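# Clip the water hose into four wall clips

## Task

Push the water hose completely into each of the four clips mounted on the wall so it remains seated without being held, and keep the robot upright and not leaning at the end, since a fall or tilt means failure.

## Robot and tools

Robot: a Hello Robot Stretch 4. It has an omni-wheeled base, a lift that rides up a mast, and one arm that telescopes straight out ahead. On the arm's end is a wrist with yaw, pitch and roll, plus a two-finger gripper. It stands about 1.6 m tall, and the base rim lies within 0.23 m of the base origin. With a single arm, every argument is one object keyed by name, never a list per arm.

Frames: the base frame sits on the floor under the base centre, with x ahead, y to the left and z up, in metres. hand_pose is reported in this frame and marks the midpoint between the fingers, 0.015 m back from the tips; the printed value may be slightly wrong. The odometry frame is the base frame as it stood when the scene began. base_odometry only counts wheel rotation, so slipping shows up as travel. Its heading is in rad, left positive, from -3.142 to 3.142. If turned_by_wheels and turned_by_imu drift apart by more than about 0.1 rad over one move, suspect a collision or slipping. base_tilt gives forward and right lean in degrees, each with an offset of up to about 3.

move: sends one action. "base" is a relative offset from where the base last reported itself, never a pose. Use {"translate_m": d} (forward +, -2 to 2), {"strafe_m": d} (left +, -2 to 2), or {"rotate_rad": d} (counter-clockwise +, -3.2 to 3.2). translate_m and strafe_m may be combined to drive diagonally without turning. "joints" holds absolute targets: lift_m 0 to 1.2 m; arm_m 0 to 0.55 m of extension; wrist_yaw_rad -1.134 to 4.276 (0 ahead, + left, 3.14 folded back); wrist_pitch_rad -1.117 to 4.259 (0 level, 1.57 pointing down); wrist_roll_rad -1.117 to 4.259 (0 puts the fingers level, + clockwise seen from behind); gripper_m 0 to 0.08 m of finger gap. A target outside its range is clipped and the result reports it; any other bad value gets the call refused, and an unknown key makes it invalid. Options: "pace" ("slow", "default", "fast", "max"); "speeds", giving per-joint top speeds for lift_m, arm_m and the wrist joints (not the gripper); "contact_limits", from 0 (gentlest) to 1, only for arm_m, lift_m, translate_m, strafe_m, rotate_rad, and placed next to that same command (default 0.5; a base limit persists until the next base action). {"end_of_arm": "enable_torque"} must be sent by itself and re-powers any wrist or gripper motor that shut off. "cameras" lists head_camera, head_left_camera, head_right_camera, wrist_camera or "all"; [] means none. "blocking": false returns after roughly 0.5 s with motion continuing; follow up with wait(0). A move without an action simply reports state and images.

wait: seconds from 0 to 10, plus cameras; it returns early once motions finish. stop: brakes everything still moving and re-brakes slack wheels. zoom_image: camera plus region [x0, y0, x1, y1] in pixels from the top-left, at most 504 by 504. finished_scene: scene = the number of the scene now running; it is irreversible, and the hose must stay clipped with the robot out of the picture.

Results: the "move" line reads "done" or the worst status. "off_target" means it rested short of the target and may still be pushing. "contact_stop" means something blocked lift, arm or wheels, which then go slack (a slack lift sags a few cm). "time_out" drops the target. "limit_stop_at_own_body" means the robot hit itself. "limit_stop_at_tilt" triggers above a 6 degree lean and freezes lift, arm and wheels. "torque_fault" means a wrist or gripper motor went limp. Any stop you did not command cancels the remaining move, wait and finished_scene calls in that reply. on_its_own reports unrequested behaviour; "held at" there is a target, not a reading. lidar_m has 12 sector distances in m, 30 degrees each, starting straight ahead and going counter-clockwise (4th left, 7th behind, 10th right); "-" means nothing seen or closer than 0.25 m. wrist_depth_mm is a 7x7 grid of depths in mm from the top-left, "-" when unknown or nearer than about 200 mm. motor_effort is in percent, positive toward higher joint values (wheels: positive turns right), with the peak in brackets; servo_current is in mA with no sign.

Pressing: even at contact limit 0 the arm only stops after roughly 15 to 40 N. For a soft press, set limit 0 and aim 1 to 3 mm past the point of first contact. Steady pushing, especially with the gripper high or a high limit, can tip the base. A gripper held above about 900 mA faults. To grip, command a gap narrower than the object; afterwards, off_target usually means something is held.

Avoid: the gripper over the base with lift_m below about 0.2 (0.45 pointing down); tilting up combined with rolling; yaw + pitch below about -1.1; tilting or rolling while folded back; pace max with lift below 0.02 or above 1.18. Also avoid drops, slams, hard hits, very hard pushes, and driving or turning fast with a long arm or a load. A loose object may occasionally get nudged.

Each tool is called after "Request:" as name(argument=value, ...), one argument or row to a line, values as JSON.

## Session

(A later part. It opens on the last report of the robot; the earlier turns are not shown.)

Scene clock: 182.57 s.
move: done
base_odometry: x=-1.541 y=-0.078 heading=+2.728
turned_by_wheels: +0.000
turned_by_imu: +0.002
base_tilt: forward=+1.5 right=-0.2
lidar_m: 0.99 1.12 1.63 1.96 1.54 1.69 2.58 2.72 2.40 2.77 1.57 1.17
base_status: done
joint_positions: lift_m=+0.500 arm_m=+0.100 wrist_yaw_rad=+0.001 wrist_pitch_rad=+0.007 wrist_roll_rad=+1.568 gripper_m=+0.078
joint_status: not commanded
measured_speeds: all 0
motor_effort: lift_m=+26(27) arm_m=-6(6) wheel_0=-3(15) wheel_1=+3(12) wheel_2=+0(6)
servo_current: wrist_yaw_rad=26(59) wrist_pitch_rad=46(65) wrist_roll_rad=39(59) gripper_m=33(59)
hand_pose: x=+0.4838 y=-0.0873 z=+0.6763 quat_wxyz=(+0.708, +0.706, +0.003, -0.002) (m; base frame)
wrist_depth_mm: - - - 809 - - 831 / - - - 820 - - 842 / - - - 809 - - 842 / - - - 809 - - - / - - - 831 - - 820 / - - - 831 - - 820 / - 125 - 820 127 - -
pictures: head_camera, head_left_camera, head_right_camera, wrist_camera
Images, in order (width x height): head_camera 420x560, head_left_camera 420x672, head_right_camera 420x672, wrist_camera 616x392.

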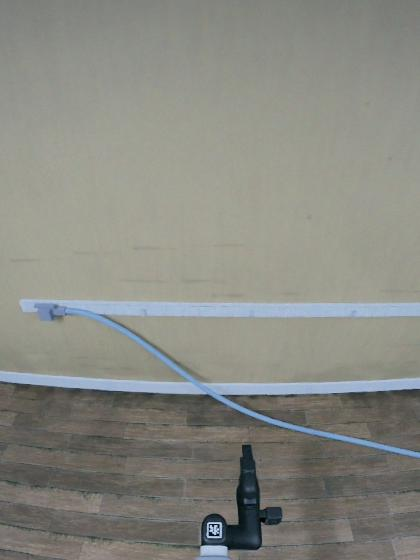

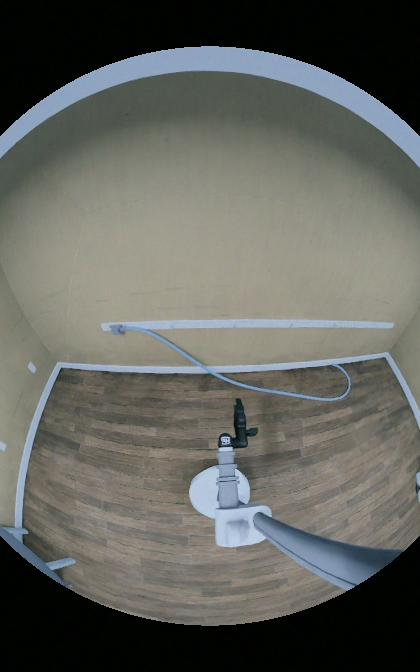

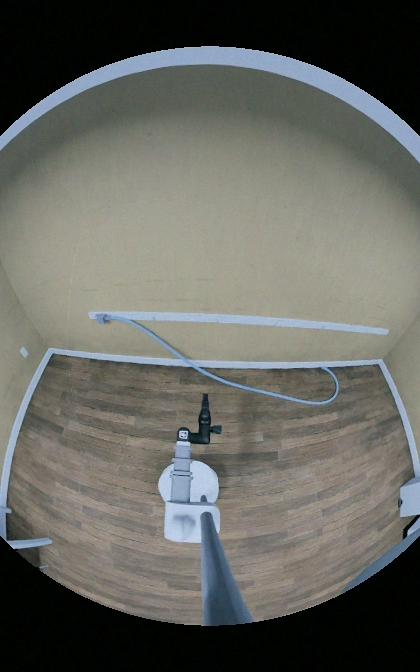

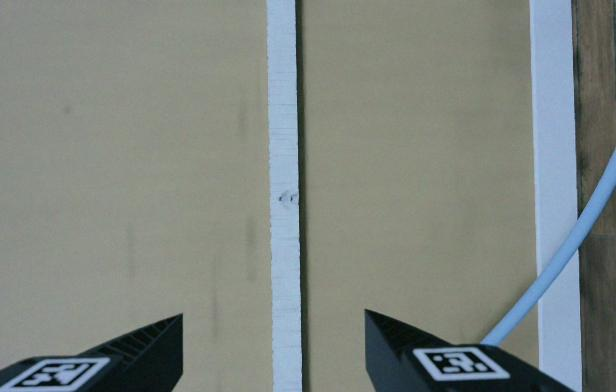

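Request:
move(
  base={"strafe_m": 0.47, "translate_m": 0.2},
  joints={"arm_m": 0.2, "wrist_roll_rad": 2.35, "lift_m": 0.32},
)

Request:
zoom_image(
  camera="head_camera",
  region=[80, 280, 330, 480],
)

Scene clock: 204.20 s.
move: done
base_odometry: x=-1.913 y=-0.428 heading=+2.728
turned_by_wheels: +0.000
turned_by_imu: -0.001
base_tilt: forward=+1.6 right=-0.1
lidar_m: 0.89 0.88 1.34 1.49 1.57 1.37 2.78 2.91 2.91 3.23 1.29 0.91
base_status: done
joint_positions: lift_m=+0.320 arm_m=+0.200 wrist_yaw_rad=+0.001 wrist_pitch_rad=+0.007 wrist_roll_rad=+2.348 gripper_m=+0.078
joint_status: all done
measured_speeds: all 0
motor_effort: lift_m=+14(26) arm_m=+5(6) wheel_0=-4(13) wheel_1=+2(13) wheel_2=-3(10)
servo_current: wrist_yaw_rad=26(52) wrist_pitch_rad=46(72) wrist_roll_rad=46(104) gripper_m=33(59)
hand_pose: x=+0.5835 y=-0.0873 z=+0.4973 quat_wxyz=(+0.386, +0.922, +0.002, -0.003) (m; base frame)
wrist_depth_mm: - - - - - - 517 / - - - 462 - - - / - - - 466 - - - / 500 - - 466 - - - / 504 512 - 466 - - - / - 484 - - - - - / - 125 512 - 127 - -
pictures: head_camera, head_left_camera, head_right_camera, wrist_camera
Images, in order (width x height): head_camera 420x560, head_left_camera 420x672, head_right_camera 420x672, wrist_camera 616x392.

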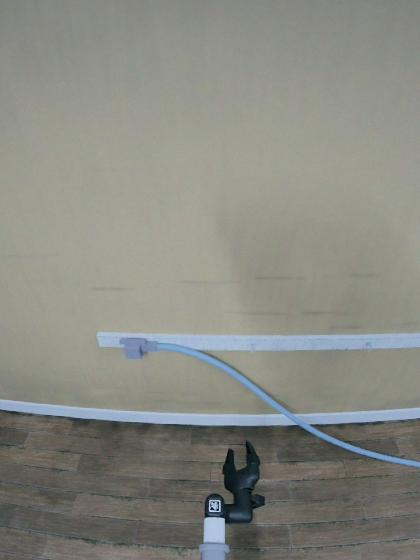

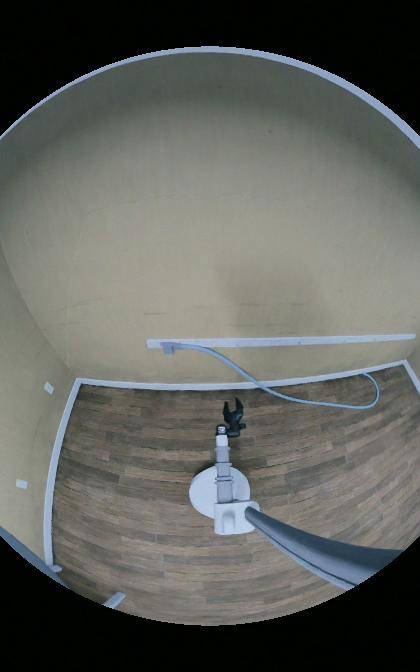

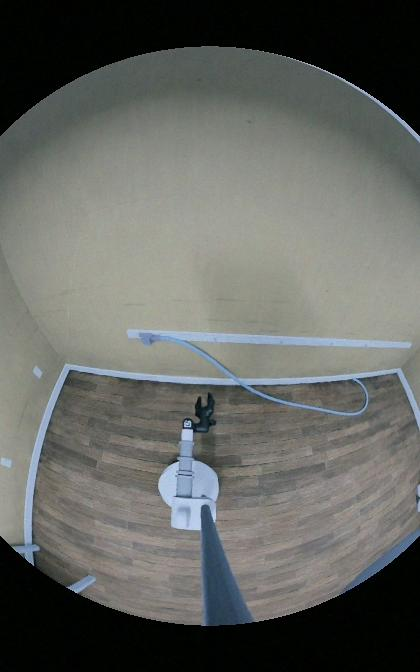

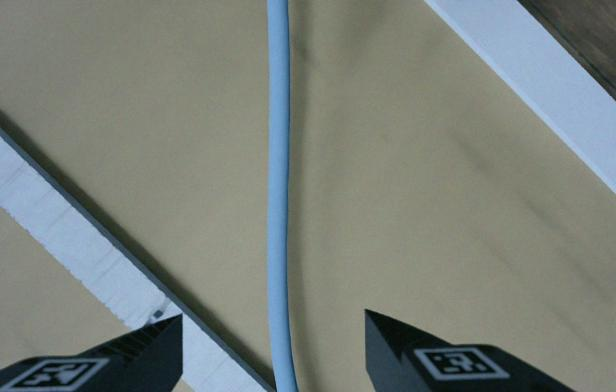

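Scaled by 2.016 from the camera's 420x560 image, which has a finer 1200x1600 frame.

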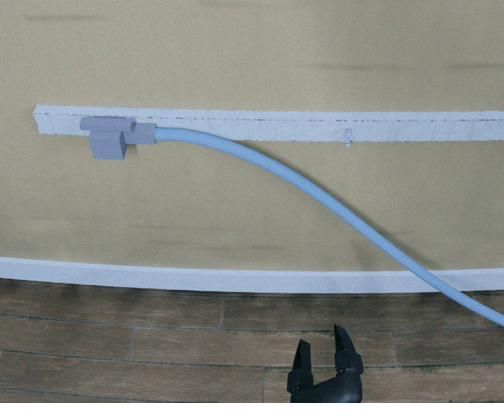

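Request:
move(
  base={"strafe_m": -0.036, "translate_m": 0.08},
  joints={"arm_m": 0.41, "lift_m": 0.314},
  cameras=["wrist_camera"],
)

Scene clock: 221.47 s.
move: done
base_odometry: x=-1.972 y=-0.363 heading=+2.728
turned_by_wheels: +0.000
turned_by_imu: -0.001
base_tilt: forward=+1.5 right=-0.2
lidar_m: 0.80 0.84 1.21 1.54 1.60 1.46 2.87 2.99 2.91 3.19 1.19 0.82
base_status: done
joint_positions: lift_m=+0.315 arm_m=+0.410 wrist_yaw_rad=+0.001 wrist_pitch_rad=+0.007 wrist_roll_rad=+2.348 gripper_m=+0.078
joint_status: all done
measured_speeds: all 0
motor_effort: lift_m=+14(17) arm_m=+5(7) wheel_0=+3(13) wheel_1=+4(7) wheel_2=+0(12)
servo_current: wrist_yaw_rad=33(59) wrist_pitch_rad=39(65) wrist_roll_rad=46(52) gripper_m=46(52)
hand_pose: x=+0.7935 y=-0.0873 z=+0.4913 quat_wxyz=(+0.386, +0.922, +0.002, -0.003) (m; base frame)
wrist_depth_mm: 224 228 232 170 241 246 251 / 223 227 232 171 240 245 249 / 222 226 230 174 239 245 249 / 222 226 229 232 238 243 247 / 221 225 230 174 238 243 247 / 220 224 228 178 236 242 246 / 219 131 228 230 131 106 -
pictures: wrist_camera
Images, in order (width x height): wrist_camera 616x392.

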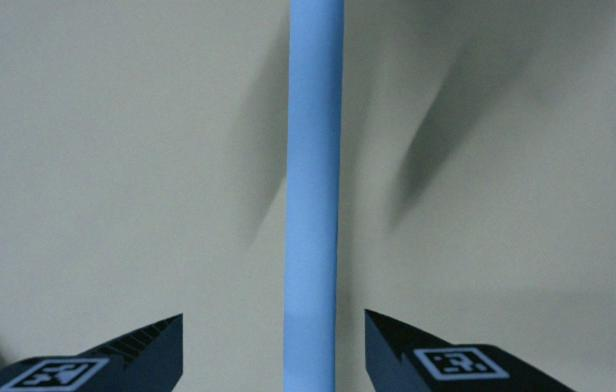

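Request:
move(
  base={"strafe_m": 0.01},
  joints={"arm_m": 0.447, "lift_m": 0.305},
  contact_limits={"arm_m": 0.2},
  cameras=["wrist_camera"],
)

Request:
move(
  joints={"gripper_m": 0.005},
  cameras=["wrist_camera"],
)

Scene clock: 229.17 s.
move: done
base_odometry: x=-1.976 y=-0.372 heading=+2.728
turned_by_wheels: +0.000
turned_by_imu: -0.002
base_tilt: forward=+1.5 right=-0.1
lidar_m: 0.80 0.84 1.22 1.53 1.60 1.47 2.88 2.99 2.92 3.19 1.19 0.82
base_status: done
joint_positions: lift_m=+0.306 arm_m=+0.447 wrist_yaw_rad=+0.001 wrist_pitch_rad=+0.007 wrist_roll_rad=+2.348 gripper_m=+0.078
joint_status: all done
measured_speeds: all 0
motor_effort: lift_m=+14(17) arm_m=+5(7) wheel_0=-5(9) wheel_1=+4(10) wheel_2=+0(3)
servo_current: wrist_yaw_rad=39(52) wrist_pitch_rad=46(52) wrist_roll_rad=52(52) gripper_m=39(52)
contact_limits: arm_m 0.2
hand_pose: x=+0.8304 y=-0.0873 z=+0.4823 quat_wxyz=(+0.386, +0.922, +0.002, -0.003) (m; base frame)
wrist_depth_mm: 191 195 198 135 205 208 211 / 190 194 197 136 203 207 210 / 189 193 196 139 202 206 209 / 189 192 195 140 202 205 208 / 188 191 193 137 201 204 207 / 187 190 193 137 200 204 206 / 186 130 192 138 131 126 -
pictures: wrist_camera
Images, in order (width x height): wrist_camera 616x392.

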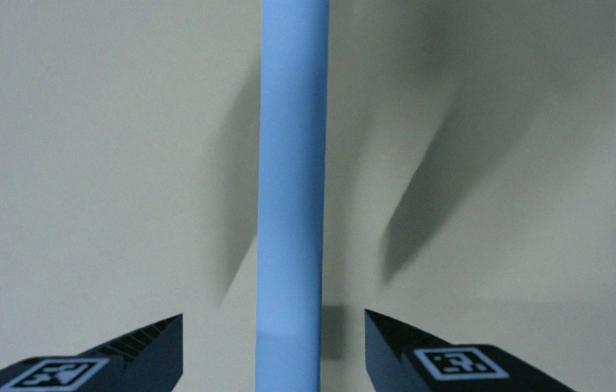

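Scene clock: 230.53 s.
move: off_target
base_odometry: x=-1.976 y=-0.372 heading=+2.728
turned_by_wheels: +0.000
turned_by_imu: -0.001
base_tilt: forward=+1.5 right=-0.2
lidar_m: 0.80 0.85 1.21 1.53 1.60 1.47 2.86 3.00 2.91 3.19 1.21 0.81
base_status: not commanded
joint_positions: lift_m=+0.306 arm_m=+0.447 wrist_yaw_rad=+0.001 wrist_pitch_rad=+0.007 wrist_roll_rad=+2.348 gripper_m=+0.021
joint_status: gripper_m off_target (ended at +0.021, target +0.005)
measured_speeds: all 0
on_its_own: gripper_m is held at +0.016, not at your +0.005, by its contact guard: the fingers met something
motor_effort: lift_m=+14(14) arm_m=+5(6) wheel_0=-4(5) wheel_1=+4(5) wheel_2=+0(0)
servo_current: wrist_yaw_rad=26(59) wrist_pitch_rad=33(65) wrist_roll_rad=33(52) gripper_m=137(670)
contact_limits: arm_m 0.2
hand_pose: x=+0.8305 y=-0.0873 z=+0.4823 quat_wxyz=(+0.386, +0.922, +0.002, -0.003) (m; base frame)
wrist_depth_mm: 190 193 196 202 205 208 211 / 189 193 196 200 204 207 210 / 189 192 195 199 202 206 209 / 188 191 194 198 201 204 208 / 187 190 193 198 201 204 207 / 186 190 191 138 200 203 206 / 185 188 130 135 105 202 206
pictures: wrist_camera
Images, in order (width x height): wrist_camera 616x392.

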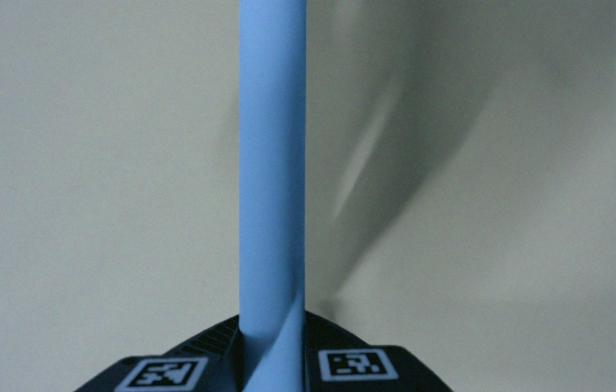

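Request:
move(
  base={"strafe_m": -0.06},
  joints={"arm_m": 0.375, "lift_m": 0.491, "wrist_roll_rad": 1.57, "wrist_yaw_rad": 0},
  cameras=["wrist_camera", "head_camera"],
)

Request:
zoom_image(
  camera="head_camera",
  region=[200, 330, 300, 420],
)

Scene clock: 238.20 s.
move: done
base_odometry: x=-1.952 y=-0.317 heading=+2.730
turned_by_wheels: +0.001
turned_by_imu: +0.000
base_tilt: forward=+1.6 right=-0.1
lidar_m: 0.74 0.84 1.23 1.58 1.66 1.50 2.87 3.00 2.86 3.15 0.94 0.75
base_status: done
joint_positions: lift_m=+0.490 arm_m=+0.375 wrist_yaw_rad=+0.006 wrist_pitch_rad=+0.003 wrist_roll_rad=+1.575 gripper_m=+0.021
joint_status: all done
measured_speeds: all 0
on_its_own: gripper_m is held at +0.016, not at your +0.005, by its contact guard: the fingers met something
motor_effort: lift_m=+29(33) arm_m=-6(8) wheel_0=+9(17) wheel_1=+2(11) wheel_2=+7(7)
servo_current: wrist_yaw_rad=46(85) wrist_pitch_rad=26(59) wrist_roll_rad=33(169) gripper_m=143(169)
hand_pose: x=+0.7593 y=-0.0862 z=+0.6678 quat_wxyz=(+0.705, +0.709, +0.003, +0.001) (m; base frame)
wrist_depth_mm: 248 252 236 236 267 272 276 / 248 253 236 126 268 272 277 / 250 254 237 130 268 274 278 / 251 255 257 - 268 276 281 / 251 256 259 138 271 276 281 / 252 257 238 135 272 277 282 / 253 257 130 130 - 281 282
pictures: head_camera, wrist_camera
Images, in order (width x height): head_camera 420x560, wrist_camera 616x392.

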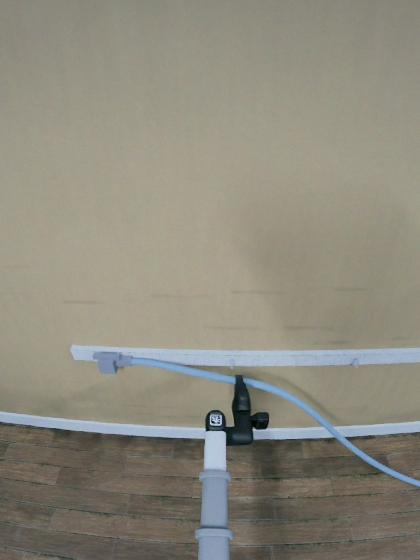

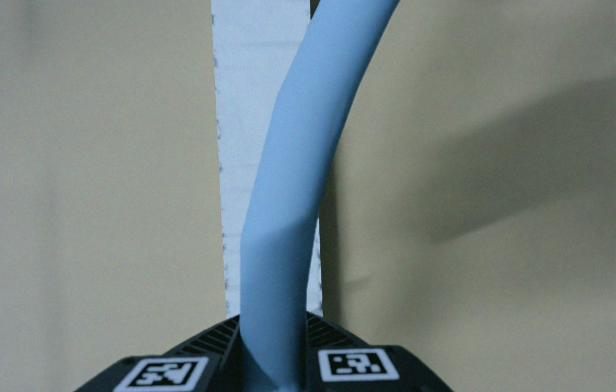

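Scaled by 5.040 from the camera's 420x560 image, which has a finer 1200x1600 frame.

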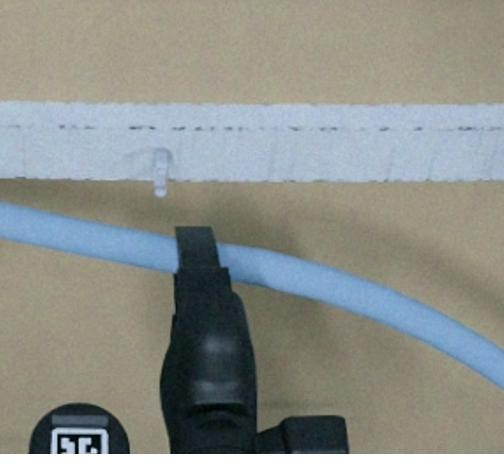

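Request:
move(
  base={"strafe_m": -0.012},
  joints={"arm_m": 0.405, "lift_m": 0.496},
  cameras=["wrist_camera", "head_camera"],
)

Request:
zoom_image(
  camera="head_camera",
  region=[200, 330, 300, 420],
)

Scene clock: 247.27 s.
move: done
base_odometry: x=-1.947 y=-0.307 heading=+2.731
turned_by_wheels: +0.001
turned_by_imu: +0.000
base_tilt: forward=+1.6 right=-0.2
lidar_m: 0.77 0.85 1.22 1.59 1.67 1.48 2.86 3.00 2.83 3.13 0.95 0.80
base_status: done
joint_positions: lift_m=+0.495 arm_m=+0.405 wrist_yaw_rad=+0.006 wrist_pitch_rad=+0.004 wrist_roll_rad=+1.575 gripper_m=+0.021
joint_status: all done
measured_speeds: all 0
on_its_own: gripper_m is held at +0.016, not at your +0.005, by its contact guard: the fingers met something
motor_effort: lift_m=+29(32) arm_m=+4(5) wheel_0=+11(16) wheel_1=+0(7) wheel_2=+5(5)
servo_current: wrist_yaw_rad=26(59) wrist_pitch_rad=33(52) wrist_roll_rad=39(65) gripper_m=163(163)
hand_pose: x=+0.7890 y=-0.0862 z=+0.6728 quat_wxyz=(+0.706, +0.709, +0.003, +0.001) (m; base frame)
wrist_depth_mm: 216 220 202 203 233 237 241 / 216 221 204 126 235 238 242 / 219 224 205 130 236 241 244 / 220 224 206 - 236 241 247 / 221 226 229 138 238 243 248 / 222 227 229 138 240 245 249 / 224 227 130 130 105 248 252
pictures: head_camera, wrist_camera
Images, in order (width x height): head_camera 420x560, wrist_camera 616x392.

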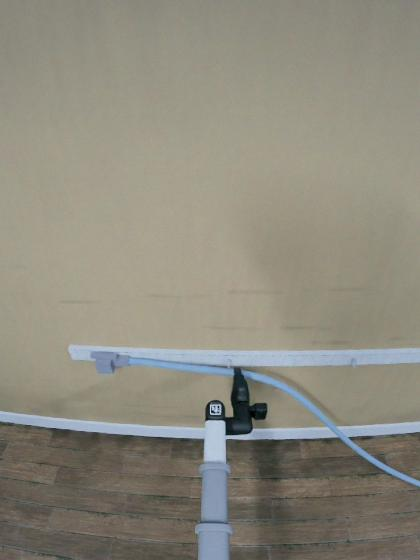

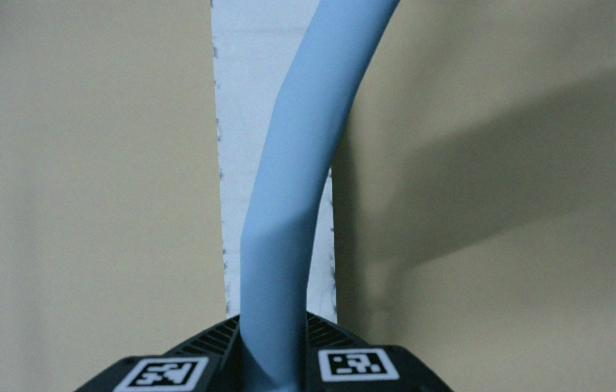

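Scaled by 5.040 from the camera's 420x560 image, which has a finer 1200x1600 frame.

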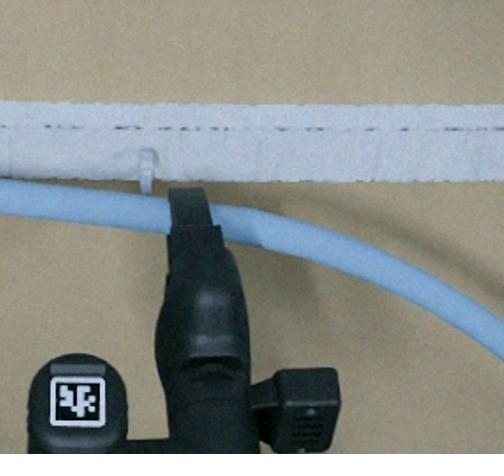

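Request:
move(
  joints={"arm_m": 0.428, "lift_m": 0.498},
  pace="slow",
  cameras=["head_camera"],
)

Request:
zoom_image(
  camera="head_camera",
  region=[200, 330, 300, 420],
)

Request:
move(
  joints={"arm_m": 0.45},
  pace="slow",
  contact_limits={"arm_m": 0.7},
  cameras=["head_camera"],
)

Request:
zoom_image(
  camera="head_camera",
  region=[200, 330, 300, 420],
)

Scene clock: 258.67 s.
move: done
base_odometry: x=-1.947 y=-0.307 heading=+2.731
turned_by_wheels: +0.000
turned_by_imu: -0.002
base_tilt: forward=+1.5 right=+0.0
lidar_m: 0.78 0.83 1.24 1.59 1.66 1.51 2.87 3.00 2.86 3.12 0.97 0.81
base_status: not commanded
joint_positions: lift_m=+0.497 arm_m=+0.428 wrist_yaw_rad=+0.006 wrist_pitch_rad=+0.005 wrist_roll_rad=+1.575 gripper_m=+0.021
joint_status: all done
measured_speeds: all 0
on_its_own: gripper_m is held at +0.016, not at your +0.005, by its contact guard: the fingers met something
motor_effort: lift_m=+29(31) arm_m=+8(8) wheel_0=+11(11) wheel_1=+1(1) wheel_2=+5(5)
servo_current: wrist_yaw_rad=46(52) wrist_pitch_rad=33(59) wrist_roll_rad=46(59) gripper_m=143(163)
hand_pose: x=+0.8117 y=-0.0862 z=+0.6745 quat_wxyz=(+0.706, +0.709, +0.004, +0.000) (m; base frame)
wrist_depth_mm: 196 200 182 183 133 216 220 / 197 202 183 128 214 217 221 / 198 203 183 131 215 219 223 / 199 203 185 188 215 220 224 / 200 205 206 138 217 221 225 / 202 206 185 135 219 223 225 / 202 205 130 130 105 224 227
pictures: head_camera
Images, in order (width x height): head_camera 420x560.

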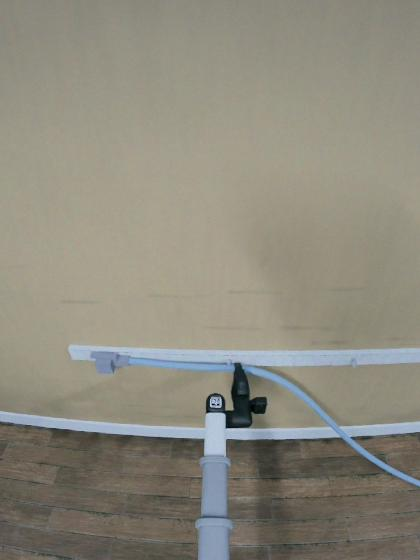

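Scaled by 5.040 from the camera's 420x560 image, which has a finer 1200x1600 frame.

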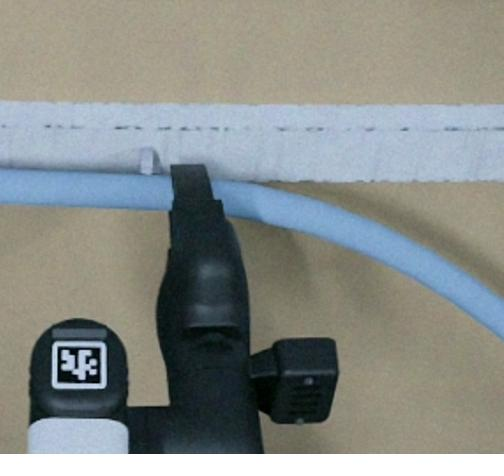

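Scene clock: 259.90 s.
move: done
base_odometry: x=-1.947 y=-0.307 heading=+2.731
turned_by_wheels: +0.000
turned_by_imu: -0.001
base_tilt: forward=+1.7 right=-0.2
lidar_m: 0.80 0.84 1.23 1.60 1.67 1.50 2.86 3.01 2.87 3.13 0.99 0.84
base_status: not commanded
joint_positions: lift_m=+0.497 arm_m=+0.450 wrist_yaw_rad=+0.006 wrist_pitch_rad=+0.008 wrist_roll_rad=+1.575 gripper_m=+0.021
joint_status: all done
measured_speeds: all 0
on_its_own: gripper_m is held at +0.016, not at your +0.005, by its contact guard: the fingers met something
motor_effort: lift_m=+29(29) arm_m=+6(9) wheel_0=+10(11) wheel_1=+1(1) wheel_2=+5(5)
servo_current: wrist_yaw_rad=52(52) wrist_pitch_rad=59(65) wrist_roll_rad=46(59) gripper_m=169(169)
contact_limits: arm_m 0.7
hand_pose: x=+0.8339 y=-0.0862 z=+0.6738 quat_wxyz=(+0.706, +0.709, +0.005, -0.001) (m; base frame)
wrist_depth_mm: 174 179 160 161 191 196 199 / 175 179 160 128 193 196 200 / 176 181 162 132 193 198 201 / 177 180 162 166 194 198 202 / 178 182 163 139 195 200 204 / 178 182 162 136 196 200 204 / 179 182 130 134 105 202 205
pictures: head_camera
Images, in order (width x height): head_camera 420x560.

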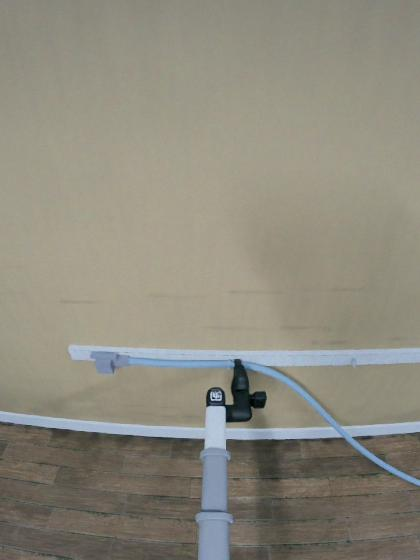

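Scaled by 5.040 from the camera's 420x560 image, which has a finer 1200x1600 frame.

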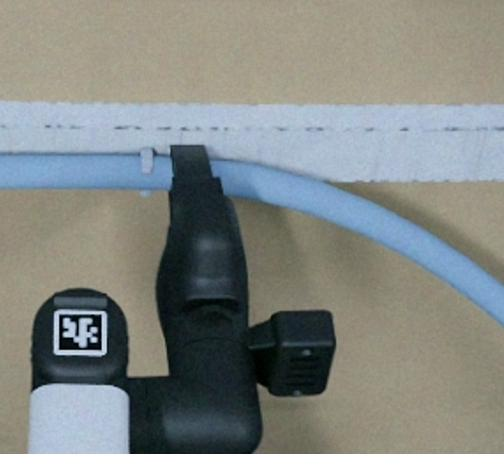

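Request:
move(
  joints={"arm_m": 0.463},
  pace="slow",
  contact_limits={"arm_m": 0.7},
  cameras=[],
)

Request:
move(
  joints={"gripper_m": 0.055},
  cameras=[],
)

Request:
move(
  joints={"arm_m": 0.26, "wrist_yaw_rad": 0, "gripper_m": 0.078},
  cameras=[],
)

Request:
move(
  base={"strafe_m": -0.3},
  joints={"lift_m": 0.16, "wrist_roll_rad": 2.3},
)

Request:
zoom_image(
  camera="head_camera",
  region=[50, 300, 350, 500],
)

Scene clock: 276.07 s.
move: done
base_odometry: x=-1.947 y=-0.307 heading=+2.730
turned_by_wheels: +0.000
turned_by_imu: +0.015
base_tilt: forward=+1.5 right=-0.3
lidar_m: 0.81 0.85 1.24 1.59 1.66 1.49 2.86 3.02 2.85 3.13 0.98 0.81
base_status: not commanded
joint_positions: lift_m=+0.497 arm_m=+0.461 wrist_yaw_rad=-0.007 wrist_pitch_rad=+0.008 wrist_roll_rad=+1.574 gripper_m=+0.021
joint_status: all done
measured_speeds: all 0
on_its_own: gripper_m is held at +0.016, not at your +0.005, by its contact guard: the fingers met something
motor_effort: lift_m=+29(29) arm_m=+21(22) wheel_0=+13(16) wheel_1=+8(11) wheel_2=-11(12)
servo_current: wrist_yaw_rad=46(46) wrist_pitch_rad=59(59) wrist_roll_rad=39(52) gripper_m=143(163)
contact_limits: arm_m 0.7
hand_pose: x=+0.8443 y=-0.0889 z=+0.6738 quat_wxyz=(+0.706, +0.708, +0.000, -0.005) (m; base frame)
wrist_depth_mm: 182 187 167 169 200 205 208 / 182 186 167 131 200 204 208 / 181 185 166 133 198 202 206 / 180 184 165 169 196 201 205 / 180 183 164 140 196 200 204 / 178 182 163 135 195 199 204 / 178 181 130 134 105 199 202
pictures: none
No camera images: "cameras" was empty.

Scene clock: 277.37 s.
move: off_target
base_odometry: x=-1.947 y=-0.307 heading=+2.730
turned_by_wheels: +0.000
turned_by_imu: +0.000
base_tilt: forward=+1.5 right=-0.2
lidar_m: 0.82 0.85 1.26 1.59 1.67 1.48 2.85 3.02 2.84 3.12 0.97 0.84
base_status: not commanded
joint_positions: lift_m=+0.497 arm_m=+0.461 wrist_yaw_rad=-0.008 wrist_pitch_rad=+0.017 wrist_roll_rad=+1.571 gripper_m=+0.051
joint_status: gripper_m off_target (ended at +0.051, target +0.055)
measured_speeds: all 0
motor_effort: lift_m=+29(29) arm_m=+20(21) wheel_0=+14(14) wheel_1=+8(9) wheel_2=-11(11)
servo_current: wrist_yaw_rad=39(65) wrist_pitch_rad=98(98) wrist_roll_rad=33(59) gripper_m=78(156)
contact_limits: arm_m 0.7
hand_pose: x=+0.8442 y=-0.0892 z=+0.6719 quat_wxyz=(+0.707, +0.707, +0.003, -0.009) (m; base frame)
wrist_depth_mm: 181 186 168 173 204 162 218 / 180 185 167 198 157 212 216 / 179 185 166 170 156 210 216 / 178 182 165 168 202 208 213 / 177 182 165 145 201 207 213 / 176 181 163 145 200 206 212 / 175 178 139 140 107 207 211
pictures: none
No camera images: "cameras" was empty.

Scene clock: 279.07 s.
move: done
base_odometry: x=-1.947 y=-0.306 heading=+2.730
turned_by_wheels: +0.000
turned_by_imu: -0.001
base_tilt: forward=+1.4 right=-0.1
lidar_m: 0.80 0.84 1.25 1.59 1.66 1.51 2.87 3.01 2.84 3.14 0.96 0.86
base_status: not commanded
joint_positions: lift_m=+0.497 arm_m=+0.260 wrist_yaw_rad=-0.002 wrist_pitch_rad=+0.007 wrist_roll_rad=+1.571 gripper_m=+0.078
joint_status: all done
measured_speeds: all 0
motor_effort: lift_m=+27(29) arm_m=-5(18) wheel_0=+2(13) wheel_1=+3(8) wheel_2=+0(12)
servo_current: wrist_yaw_rad=33(72) wrist_pitch_rad=52(91) wrist_roll_rad=33(59) gripper_m=39(91)
hand_pose: x=+0.6436 y=-0.0878 z=+0.6742 quat_wxyz=(+0.707, +0.707, +0.002, -0.003) (m; base frame)
wrist_depth_mm: 370 375 379 366 394 399 - / 368 375 382 364 394 402 - / 370 375 384 364 394 402 - / 368 375 379 364 397 399 - / 370 375 379 362 394 399 - / 368 373 382 364 394 399 - / 368 130 379 364 131 - -
pictures: none
No camera images: "cameras" was empty.

Scene clock: 281.47 s.
move: done
base_odometry: x=-1.827 y=-0.031 heading=+2.730
turned_by_wheels: +0.000
turned_by_imu: -0.001
base_tilt: forward=+1.6 right=+0.0
lidar_m: 0.79 0.83 1.24 1.90 1.75 1.68 2.87 3.01 2.59 2.83 1.17 0.77
base_status: done
joint_positions: lift_m=+0.161 arm_m=+0.260 wrist_yaw_rad=-0.002 wrist_pitch_rad=+0.007 wrist_roll_rad=+2.298 gripper_m=+0.078
joint_status: all done
measured_speeds: all 0
motor_effort: lift_m=+14(25) arm_m=-5(6) wheel_0=+3(15) wheel_1=-2(12) wheel_2=+0(5)
servo_current: wrist_yaw_rad=33(46) wrist_pitch_rad=46(65) wrist_roll_rad=33(117) gripper_m=39(52)
hand_pose: x=+0.6436 y=-0.0878 z=+0.3373 quat_wxyz=(+0.409, +0.912, +0.001, -0.004) (m; base frame)
wrist_depth_mm: 368 375 377 389 394 373 338 / 366 373 377 387 392 - 375 / 364 373 375 387 394 397 - / 364 368 375 382 389 397 - / 362 370 373 382 389 397 399 / 359 368 373 382 387 397 402 / 357 130 370 377 131 106 -
pictures: head_camera, head_left_camera, head_right_camera, wrist_camera
Images, in order (width x height): head_camera 420x560, head_left_camera 420x672, head_right_camera 420x672, wrist_camera 616x392.

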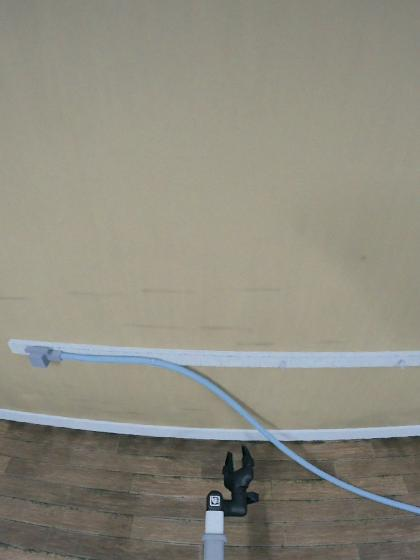

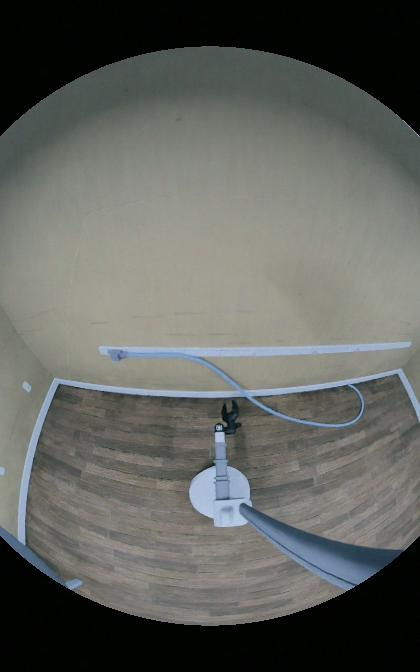

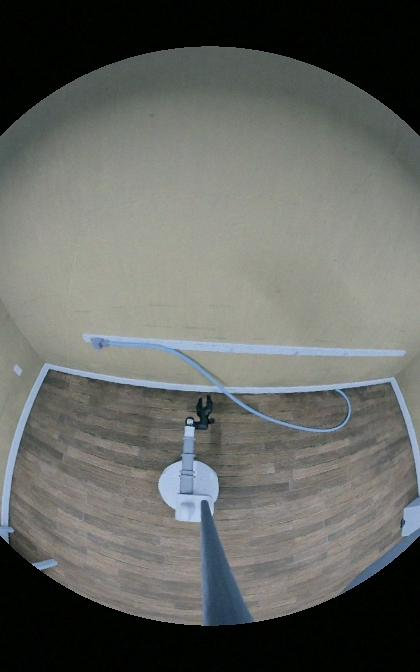

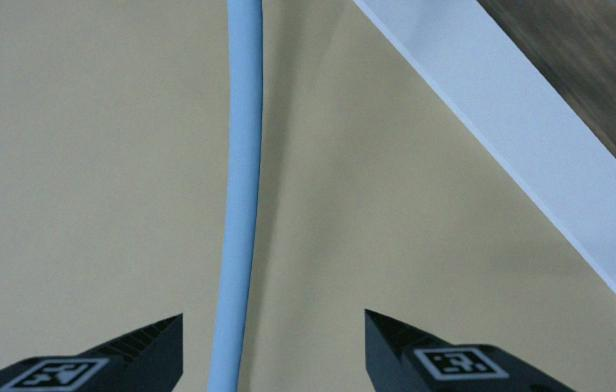

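Scaled by 1.680 from the camera's 420x560 image, which has a finer 1200x1600 frame.

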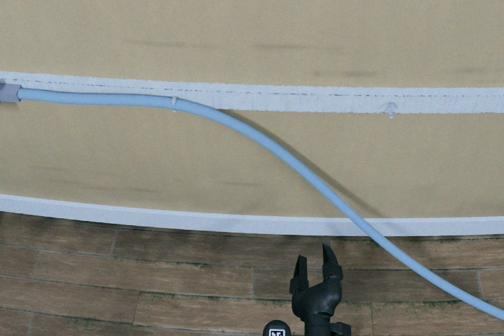

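Request:
move(
  base={"strafe_m": -0.051},
  joints={"lift_m": 0.153, "arm_m": 0.35},
  cameras=["wrist_camera"],
)

Scene clock: 291.83 s.
move: done
base_odometry: x=-1.807 y=+0.015 heading=+2.730
turned_by_wheels: +0.000
turned_by_imu: -0.002
base_tilt: forward=+1.6 right=-0.2
lidar_m: 0.78 0.85 1.19 1.94 1.76 1.69 2.87 3.02 2.54 2.78 1.16 0.75
base_status: done
joint_positions: lift_m=+0.154 arm_m=+0.350 wrist_yaw_rad=-0.002 wrist_pitch_rad=+0.007 wrist_roll_rad=+2.298 gripper_m=+0.078
joint_status: all done
measured_speeds: all 0
motor_effort: lift_m=+14(18) arm_m=+5(6) wheel_0=+3(11) wheel_1=-1(11) wheel_2=+0(5)
servo_current: wrist_yaw_rad=26(52) wrist_pitch_rad=46(52) wrist_roll_rad=26(52) gripper_m=39(52)
hand_pose: x=+0.7332 y=-0.0878 z=+0.3303 quat_wxyz=(+0.409, +0.912, +0.001, -0.004) (m; base frame)
wrist_depth_mm: 278 282 287 184 300 - - / 276 282 287 192 298 303 - / 276 281 287 291 298 303 - / 276 281 285 293 296 301 307 / 274 279 283 291 296 301 307 / 274 278 282 290 294 300 304 / 272 131 282 289 131 106 -
pictures: wrist_camera
Images, in order (width x height): wrist_camera 616x392.

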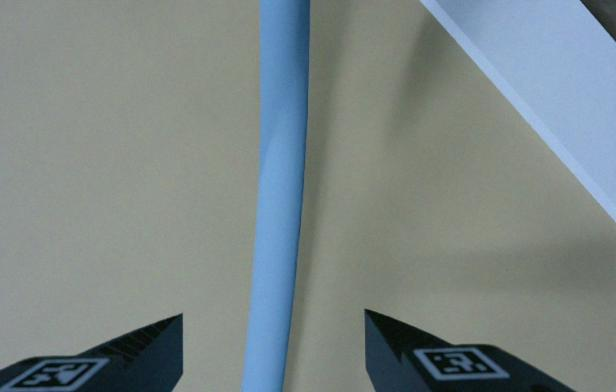

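Request:
move(
  joints={"arm_m": 0.405, "wrist_roll_rad": 2.38},
  contact_limits={"arm_m": 0.2},
  cameras=["wrist_camera"],
)

Request:
move(
  joints={"gripper_m": 0.005},
  cameras=["wrist_camera"],
)

Scene clock: 298.03 s.
move: done
base_odometry: x=-1.807 y=+0.015 heading=+2.730
turned_by_wheels: +0.000
turned_by_imu: -0.002
base_tilt: forward=+1.5 right=-0.1
lidar_m: 0.76 0.85 1.21 1.95 1.76 1.70 2.87 3.01 2.54 2.78 1.18 0.76
base_status: not commanded
joint_positions: lift_m=+0.154 arm_m=+0.405 wrist_yaw_rad=-0.002 wrist_pitch_rad=+0.007 wrist_roll_rad=+2.378 gripper_m=+0.078
joint_status: all done
measured_speeds: all 0
motor_effort: lift_m=+14(14) arm_m=+5(6) wheel_0=+3(3) wheel_1=-1(2) wheel_2=+0(0)
servo_current: wrist_yaw_rad=26(46) wrist_pitch_rad=52(65) wrist_roll_rad=33(98) gripper_m=39(52)
contact_limits: arm_m 0.2
hand_pose: x=+0.7882 y=-0.0878 z=+0.3303 quat_wxyz=(+0.373, +0.928, +0.000, -0.004) (m; base frame)
wrist_depth_mm: 224 229 230 238 241 247 - / 224 228 231 238 240 245 250 / 222 227 230 236 240 246 249 / 222 227 229 236 240 244 249 / 222 226 229 235 238 243 248 / 220 224 229 235 237 244 247 / 219 130 228 233 131 106 -
pictures: wrist_camera
Images, in order (width x height): wrist_camera 616x392.

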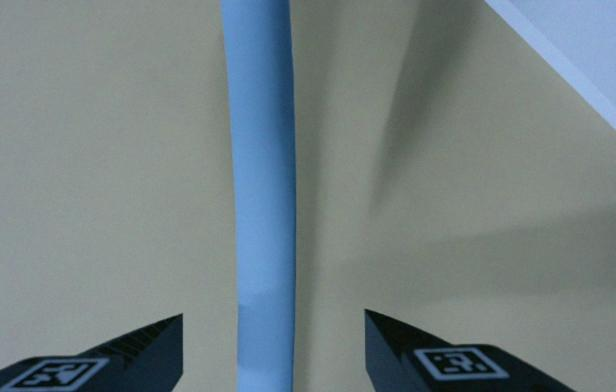

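Scene clock: 299.40 s.
move: off_target
base_odometry: x=-1.807 y=+0.015 heading=+2.730
turned_by_wheels: +0.000
turned_by_imu: -0.001
base_tilt: forward=+1.4 right=-0.1
lidar_m: 0.78 0.83 1.22 1.94 1.76 1.72 2.86 3.02 2.52 2.79 1.17 0.74
base_status: not commanded
joint_positions: lift_m=+0.154 arm_m=+0.405 wrist_yaw_rad=-0.002 wrist_pitch_rad=+0.007 wrist_roll_rad=+2.378 gripper_m=+0.019
joint_status: gripper_m off_target (ended at +0.019, target +0.005)
measured_speeds: all 0
on_its_own: gripper_m is held at +0.014, not at your +0.005, by its contact guard: the fingers met something
motor_effort: lift_m=+14(14) arm_m=+5(6) wheel_0=+3(3) wheel_1=-1(2) wheel_2=+0(0)
servo_current: wrist_yaw_rad=26(59) wrist_pitch_rad=52(59) wrist_roll_rad=46(52) gripper_m=130(403)
contact_limits: arm_m 0.2
hand_pose: x=+0.7882 y=-0.0878 z=+0.3303 quat_wxyz=(+0.372, +0.928, +0.000, -0.004) (m; base frame)
wrist_depth_mm: 224 229 231 138 243 247 - / 224 229 231 237 242 246 250 / 223 228 230 237 240 246 250 / 222 227 229 236 239 245 249 / 222 225 229 236 239 243 248 / 221 224 228 235 237 244 248 / 220 224 130 158 - 243 246
pictures: wrist_camera
Images, in order (width x height): wrist_camera 616x392.

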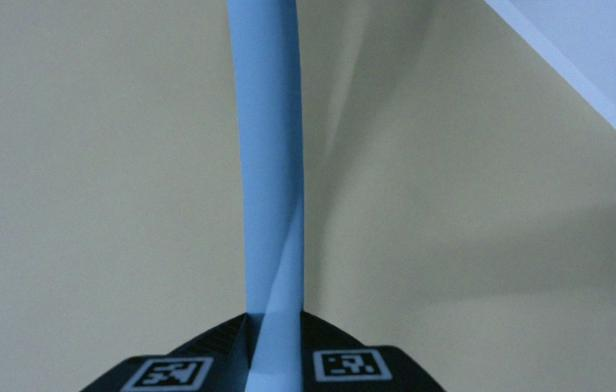

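Request:
move(
  joints={"gripper_m": 0.07},
  cameras=[],
)

Request:
move(
  joints={"arm_m": 0.417},
  cameras=[],
)

Request:
move(
  joints={"gripper_m": 0.005},
  cameras=[],
)

Request:
move(
  base={"strafe_m": -0.16},
  joints={"arm_m": 0.375, "lift_m": 0.498, "wrist_roll_rad": 1.57, "wrist_yaw_rad": 0},
  contact_limits={"strafe_m": 0.35},
  cameras=["wrist_camera", "head_camera"],
)

Request:
zoom_image(
  camera="head_camera",
  region=[100, 330, 300, 430],
)

Scene clock: 311.27 s.
move: done
base_odometry: x=-1.807 y=+0.015 heading=+2.730
turned_by_wheels: +0.000
turned_by_imu: -0.002
base_tilt: forward=+1.5 right=-0.2
lidar_m: 0.79 0.85 1.22 1.94 1.75 1.71 2.86 3.03 2.53 2.78 1.16 0.74
base_status: not commanded
joint_positions: lift_m=+0.154 arm_m=+0.405 wrist_yaw_rad=-0.002 wrist_pitch_rad=+0.007 wrist_roll_rad=+2.378 gripper_m=+0.069
joint_status: all done
measured_speeds: all 0
motor_effort: lift_m=+14(14) arm_m=+5(6) wheel_0=+3(3) wheel_1=-1(2) wheel_2=+0(0)
servo_current: wrist_yaw_rad=39(46) wrist_pitch_rad=46(65) wrist_roll_rad=39(59) gripper_m=39(111)
contact_limits: arm_m 0.2
hand_pose: x=+0.7882 y=-0.0878 z=+0.3303 quat_wxyz=(+0.372, +0.928, +0.000, -0.004) (m; base frame)
wrist_depth_mm: 224 229 231 237 242 247 - / 224 228 232 238 241 246 251 / 223 227 230 236 240 246 249 / 223 226 229 236 240 244 250 / 222 226 229 236 238 243 248 / 220 224 229 235 237 243 248 / 220 120 228 234 131 - 247
pictures: none
No camera images: "cameras" was empty.

Scene clock: 311.90 s.
move: done
base_odometry: x=-1.807 y=+0.015 heading=+2.730
turned_by_wheels: +0.000
turned_by_imu: +0.000
base_tilt: forward=+1.5 right=-0.1
lidar_m: 0.77 0.85 1.23 1.93 1.75 1.70 2.87 3.01 2.54 2.78 1.16 0.76
base_status: not commanded
joint_positions: lift_m=+0.154 arm_m=+0.417 wrist_yaw_rad=-0.002 wrist_pitch_rad=+0.007 wrist_roll_rad=+2.378 gripper_m=+0.069
joint_status: all done
measured_speeds: all 0
motor_effort: lift_m=+14(14) arm_m=+5(6) wheel_0=+3(3) wheel_1=-1(2) wheel_2=+0(0)
servo_current: wrist_yaw_rad=39(46) wrist_pitch_rad=46(59) wrist_roll_rad=33(52) gripper_m=46(52)
hand_pose: x=+0.8002 y=-0.0878 z=+0.3303 quat_wxyz=(+0.372, +0.928, +0.000, -0.004) (m; base frame)
wrist_depth_mm: 212 216 125 226 230 235 - / 212 216 219 226 229 234 236 / 212 215 219 225 228 232 236 / 211 214 218 224 228 231 236 / 210 214 217 223 227 231 235 / 210 213 217 222 226 230 235 / 208 120 216 222 131 - 234
pictures: none
No camera images: "cameras" was empty.

Scene clock: 313.17 s.
move: off_target
base_odometry: x=-1.807 y=+0.015 heading=+2.730
turned_by_wheels: +0.000
turned_by_imu: -0.001
base_tilt: forward=+1.5 right=-0.1
lidar_m: 0.79 0.86 1.20 1.94 1.75 1.70 2.88 3.03 2.53 2.78 1.16 0.72
base_status: not commanded
joint_positions: lift_m=+0.154 arm_m=+0.417 wrist_yaw_rad=-0.002 wrist_pitch_rad=+0.007 wrist_roll_rad=+2.379 gripper_m=+0.021
joint_status: gripper_m off_target (ended at +0.021, target +0.005)
measured_speeds: all 0
on_its_own: gripper_m is held at +0.016, not at your +0.005, by its contact guard: the fingers met something
motor_effort: lift_m=+14(14) arm_m=+5(6) wheel_0=+3(3) wheel_1=-1(2) wheel_2=+0(0)
servo_current: wrist_yaw_rad=33(46) wrist_pitch_rad=33(52) wrist_roll_rad=33(59) gripper_m=143(332)
hand_pose: x=+0.8002 y=-0.0878 z=+0.3303 quat_wxyz=(+0.372, +0.928, +0.000, -0.004) (m; base frame)
wrist_depth_mm: 213 217 128 226 230 234 - / 213 216 219 226 229 234 237 / 211 216 220 225 229 233 236 / 211 215 218 224 227 232 236 / 210 214 217 224 227 231 235 / 210 213 216 223 226 230 234 / 209 212 127 145 106 229 233
pictures: none
No camera images: "cameras" was empty.

Scene clock: 315.60 s.
move: done
base_odometry: x=-1.743 y=+0.162 heading=+2.733
turned_by_wheels: +0.002
turned_by_imu: +0.004
base_tilt: forward=+1.6 right=-0.4
lidar_m: 0.74 0.82 1.17 2.11 1.84 1.94 2.86 3.03 2.38 2.62 0.81 0.76
base_status: done
joint_positions: lift_m=+0.497 arm_m=+0.375 wrist_yaw_rad=+0.009 wrist_pitch_rad=+0.003 wrist_roll_rad=+1.575 gripper_m=+0.021
joint_status: all done
measured_speeds: all 0
on_its_own: gripper_m is held at +0.016, not at your +0.005, by its contact guard: the fingers met something
motor_effort: lift_m=+29(32) arm_m=-6(8) wheel_0=+17(21) wheel_1=+3(11) wheel_2=+10(12)
servo_current: wrist_yaw_rad=39(85) wrist_pitch_rad=39(59) wrist_roll_rad=39(221) gripper_m=137(150)
contact_limits: strafe_m 0.35
hand_pose: x=+0.7596 y=-0.0854 z=+0.6749 quat_wxyz=(+0.706, +0.709, +0.004, +0.002) (m; base frame)
wrist_depth_mm: 230 234 236 219 128 252 256 / 232 236 239 220 131 254 258 / 235 238 240 222 253 257 262 / 237 241 242 139 257 260 265 / 240 244 248 - 258 264 268 / 242 247 251 147 262 266 271 / 245 249 127 145 - 271 274
pictures: head_camera, wrist_camera
Images, in order (width x height): head_camera 420x560, wrist_camera 616x392.

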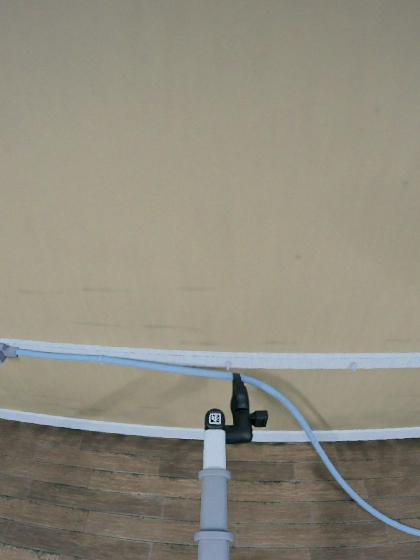

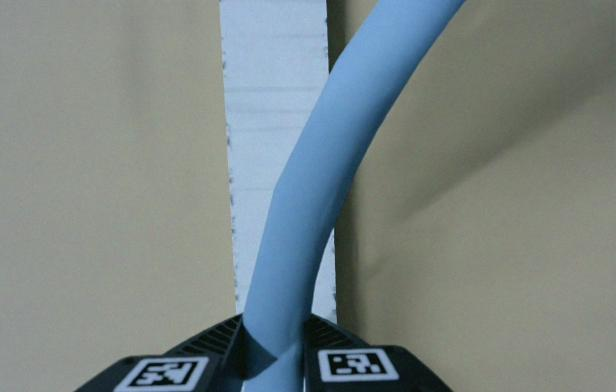

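Scaled by 2.520 from the camera's 420x560 image, which has a finer 1200x1600 frame.

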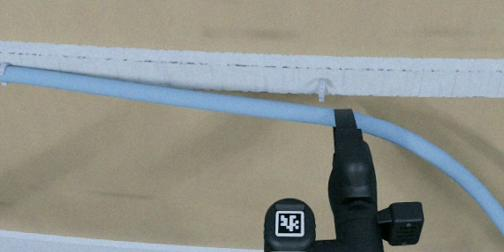

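Request:
move(
  joints={"arm_m": 0.412},
  pace="slow",
  cameras=["head_camera"],
)

Request:
zoom_image(
  camera="head_camera",
  region=[200, 330, 300, 420],
)

Request:
move(
  joints={"arm_m": 0.43},
  pace="slow",
  contact_limits={"arm_m": 0.7},
  cameras=["head_camera"],
)

Request:
zoom_image(
  camera="head_camera",
  region=[200, 330, 300, 420],
)

Scene clock: 326.93 s.
move: done
base_odometry: x=-1.743 y=+0.162 heading=+2.732
turned_by_wheels: +0.000
turned_by_imu: -0.002
base_tilt: forward=+1.6 right=-0.1
lidar_m: 0.78 0.83 1.17 2.10 1.82 1.95 2.87 3.01 2.38 2.63 0.80 0.77
base_status: not commanded
joint_positions: lift_m=+0.497 arm_m=+0.412 wrist_yaw_rad=+0.009 wrist_pitch_rad=+0.008 wrist_roll_rad=+1.574 gripper_m=+0.021
joint_status: all done
measured_speeds: all 0
on_its_own: gripper_m is held at +0.016, not at your +0.005, by its contact guard: the fingers met something
motor_effort: lift_m=+29(29) arm_m=+7(9) wheel_0=+16(17) wheel_1=+4(4) wheel_2=+8(10)
servo_current: wrist_yaw_rad=46(78) wrist_pitch_rad=46(59) wrist_roll_rad=39(59) gripper_m=143(150)
contact_limits: strafe_m 0.35
hand_pose: x=+0.7960 y=-0.0854 z=+0.6739 quat_wxyz=(+0.706, +0.708, +0.006, +0.001) (m; base frame)
wrist_depth_mm: 197 201 183 186 130 220 224 / 198 203 185 187 132 222 227 / 200 204 187 189 220 224 229 / 202 206 189 140 221 228 231 / 204 209 211 - 224 229 234 / 206 211 192 146 226 232 236 / 208 211 126 144 105 235 239
pictures: head_camera
Images, in order (width x height): head_camera 420x560.

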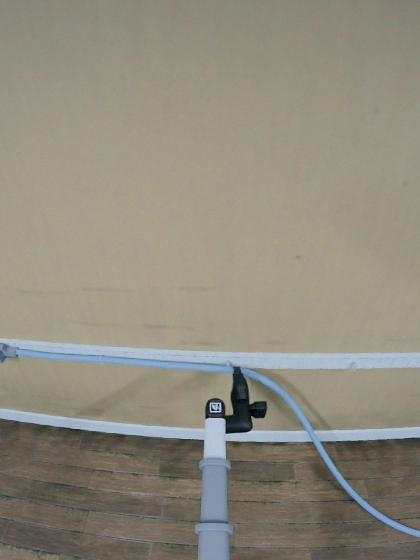

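Scaled by 5.040 from the camera's 420x560 image, which has a finer 1200x1600 frame.

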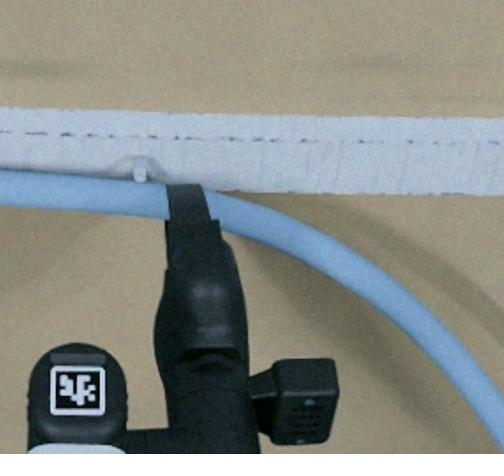

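Scene clock: 328.07 s.
move: done
base_odometry: x=-1.743 y=+0.162 heading=+2.732
turned_by_wheels: +0.000
turned_by_imu: -0.001
base_tilt: forward=+1.5 right=-0.3
lidar_m: 0.79 0.85 1.17 2.11 1.83 1.93 2.86 3.02 2.37 2.63 0.82 0.80
base_status: not commanded
joint_positions: lift_m=+0.497 arm_m=+0.430 wrist_yaw_rad=+0.009 wrist_pitch_rad=+0.008 wrist_roll_rad=+1.574 gripper_m=+0.021
joint_status: all done
measured_speeds: all 0
on_its_own: gripper_m is held at +0.016, not at your +0.005, by its contact guard: the fingers met something
motor_effort: lift_m=+29(29) arm_m=+5(10) wheel_0=+15(16) wheel_1=+3(4) wheel_2=+8(9)
servo_current: wrist_yaw_rad=46(65) wrist_pitch_rad=52(72) wrist_roll_rad=46(52) gripper_m=124(150)
contact_limits: arm_m 0.7; strafe_m 0.35
hand_pose: x=+0.8142 y=-0.0854 z=+0.6738 quat_wxyz=(+0.706, +0.708, +0.006, +0.000) (m; base frame)
wrist_depth_mm: 180 183 165 169 132 202 205 / 182 185 167 169 134 204 207 / 183 187 169 170 201 206 209 / 185 189 171 142 202 208 211 / 187 191 172 - 204 210 214 / 188 192 173 148 206 211 216 / 189 193 126 145 - 215 218
pictures: head_camera
Images, in order (width x height): head_camera 420x560.

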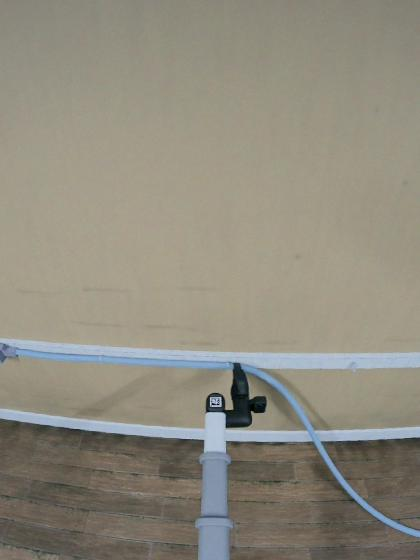

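Scaled by 5.040 from the camera's 420x560 image, which has a finer 1200x1600 frame.

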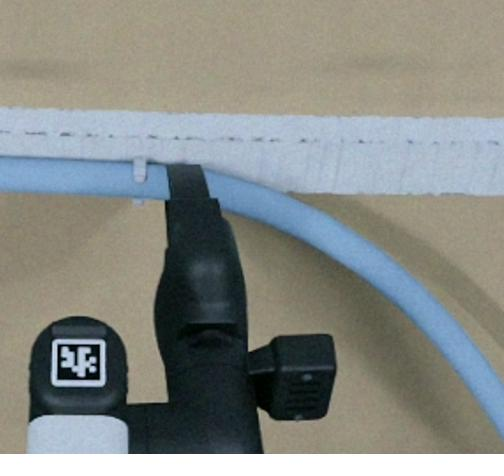

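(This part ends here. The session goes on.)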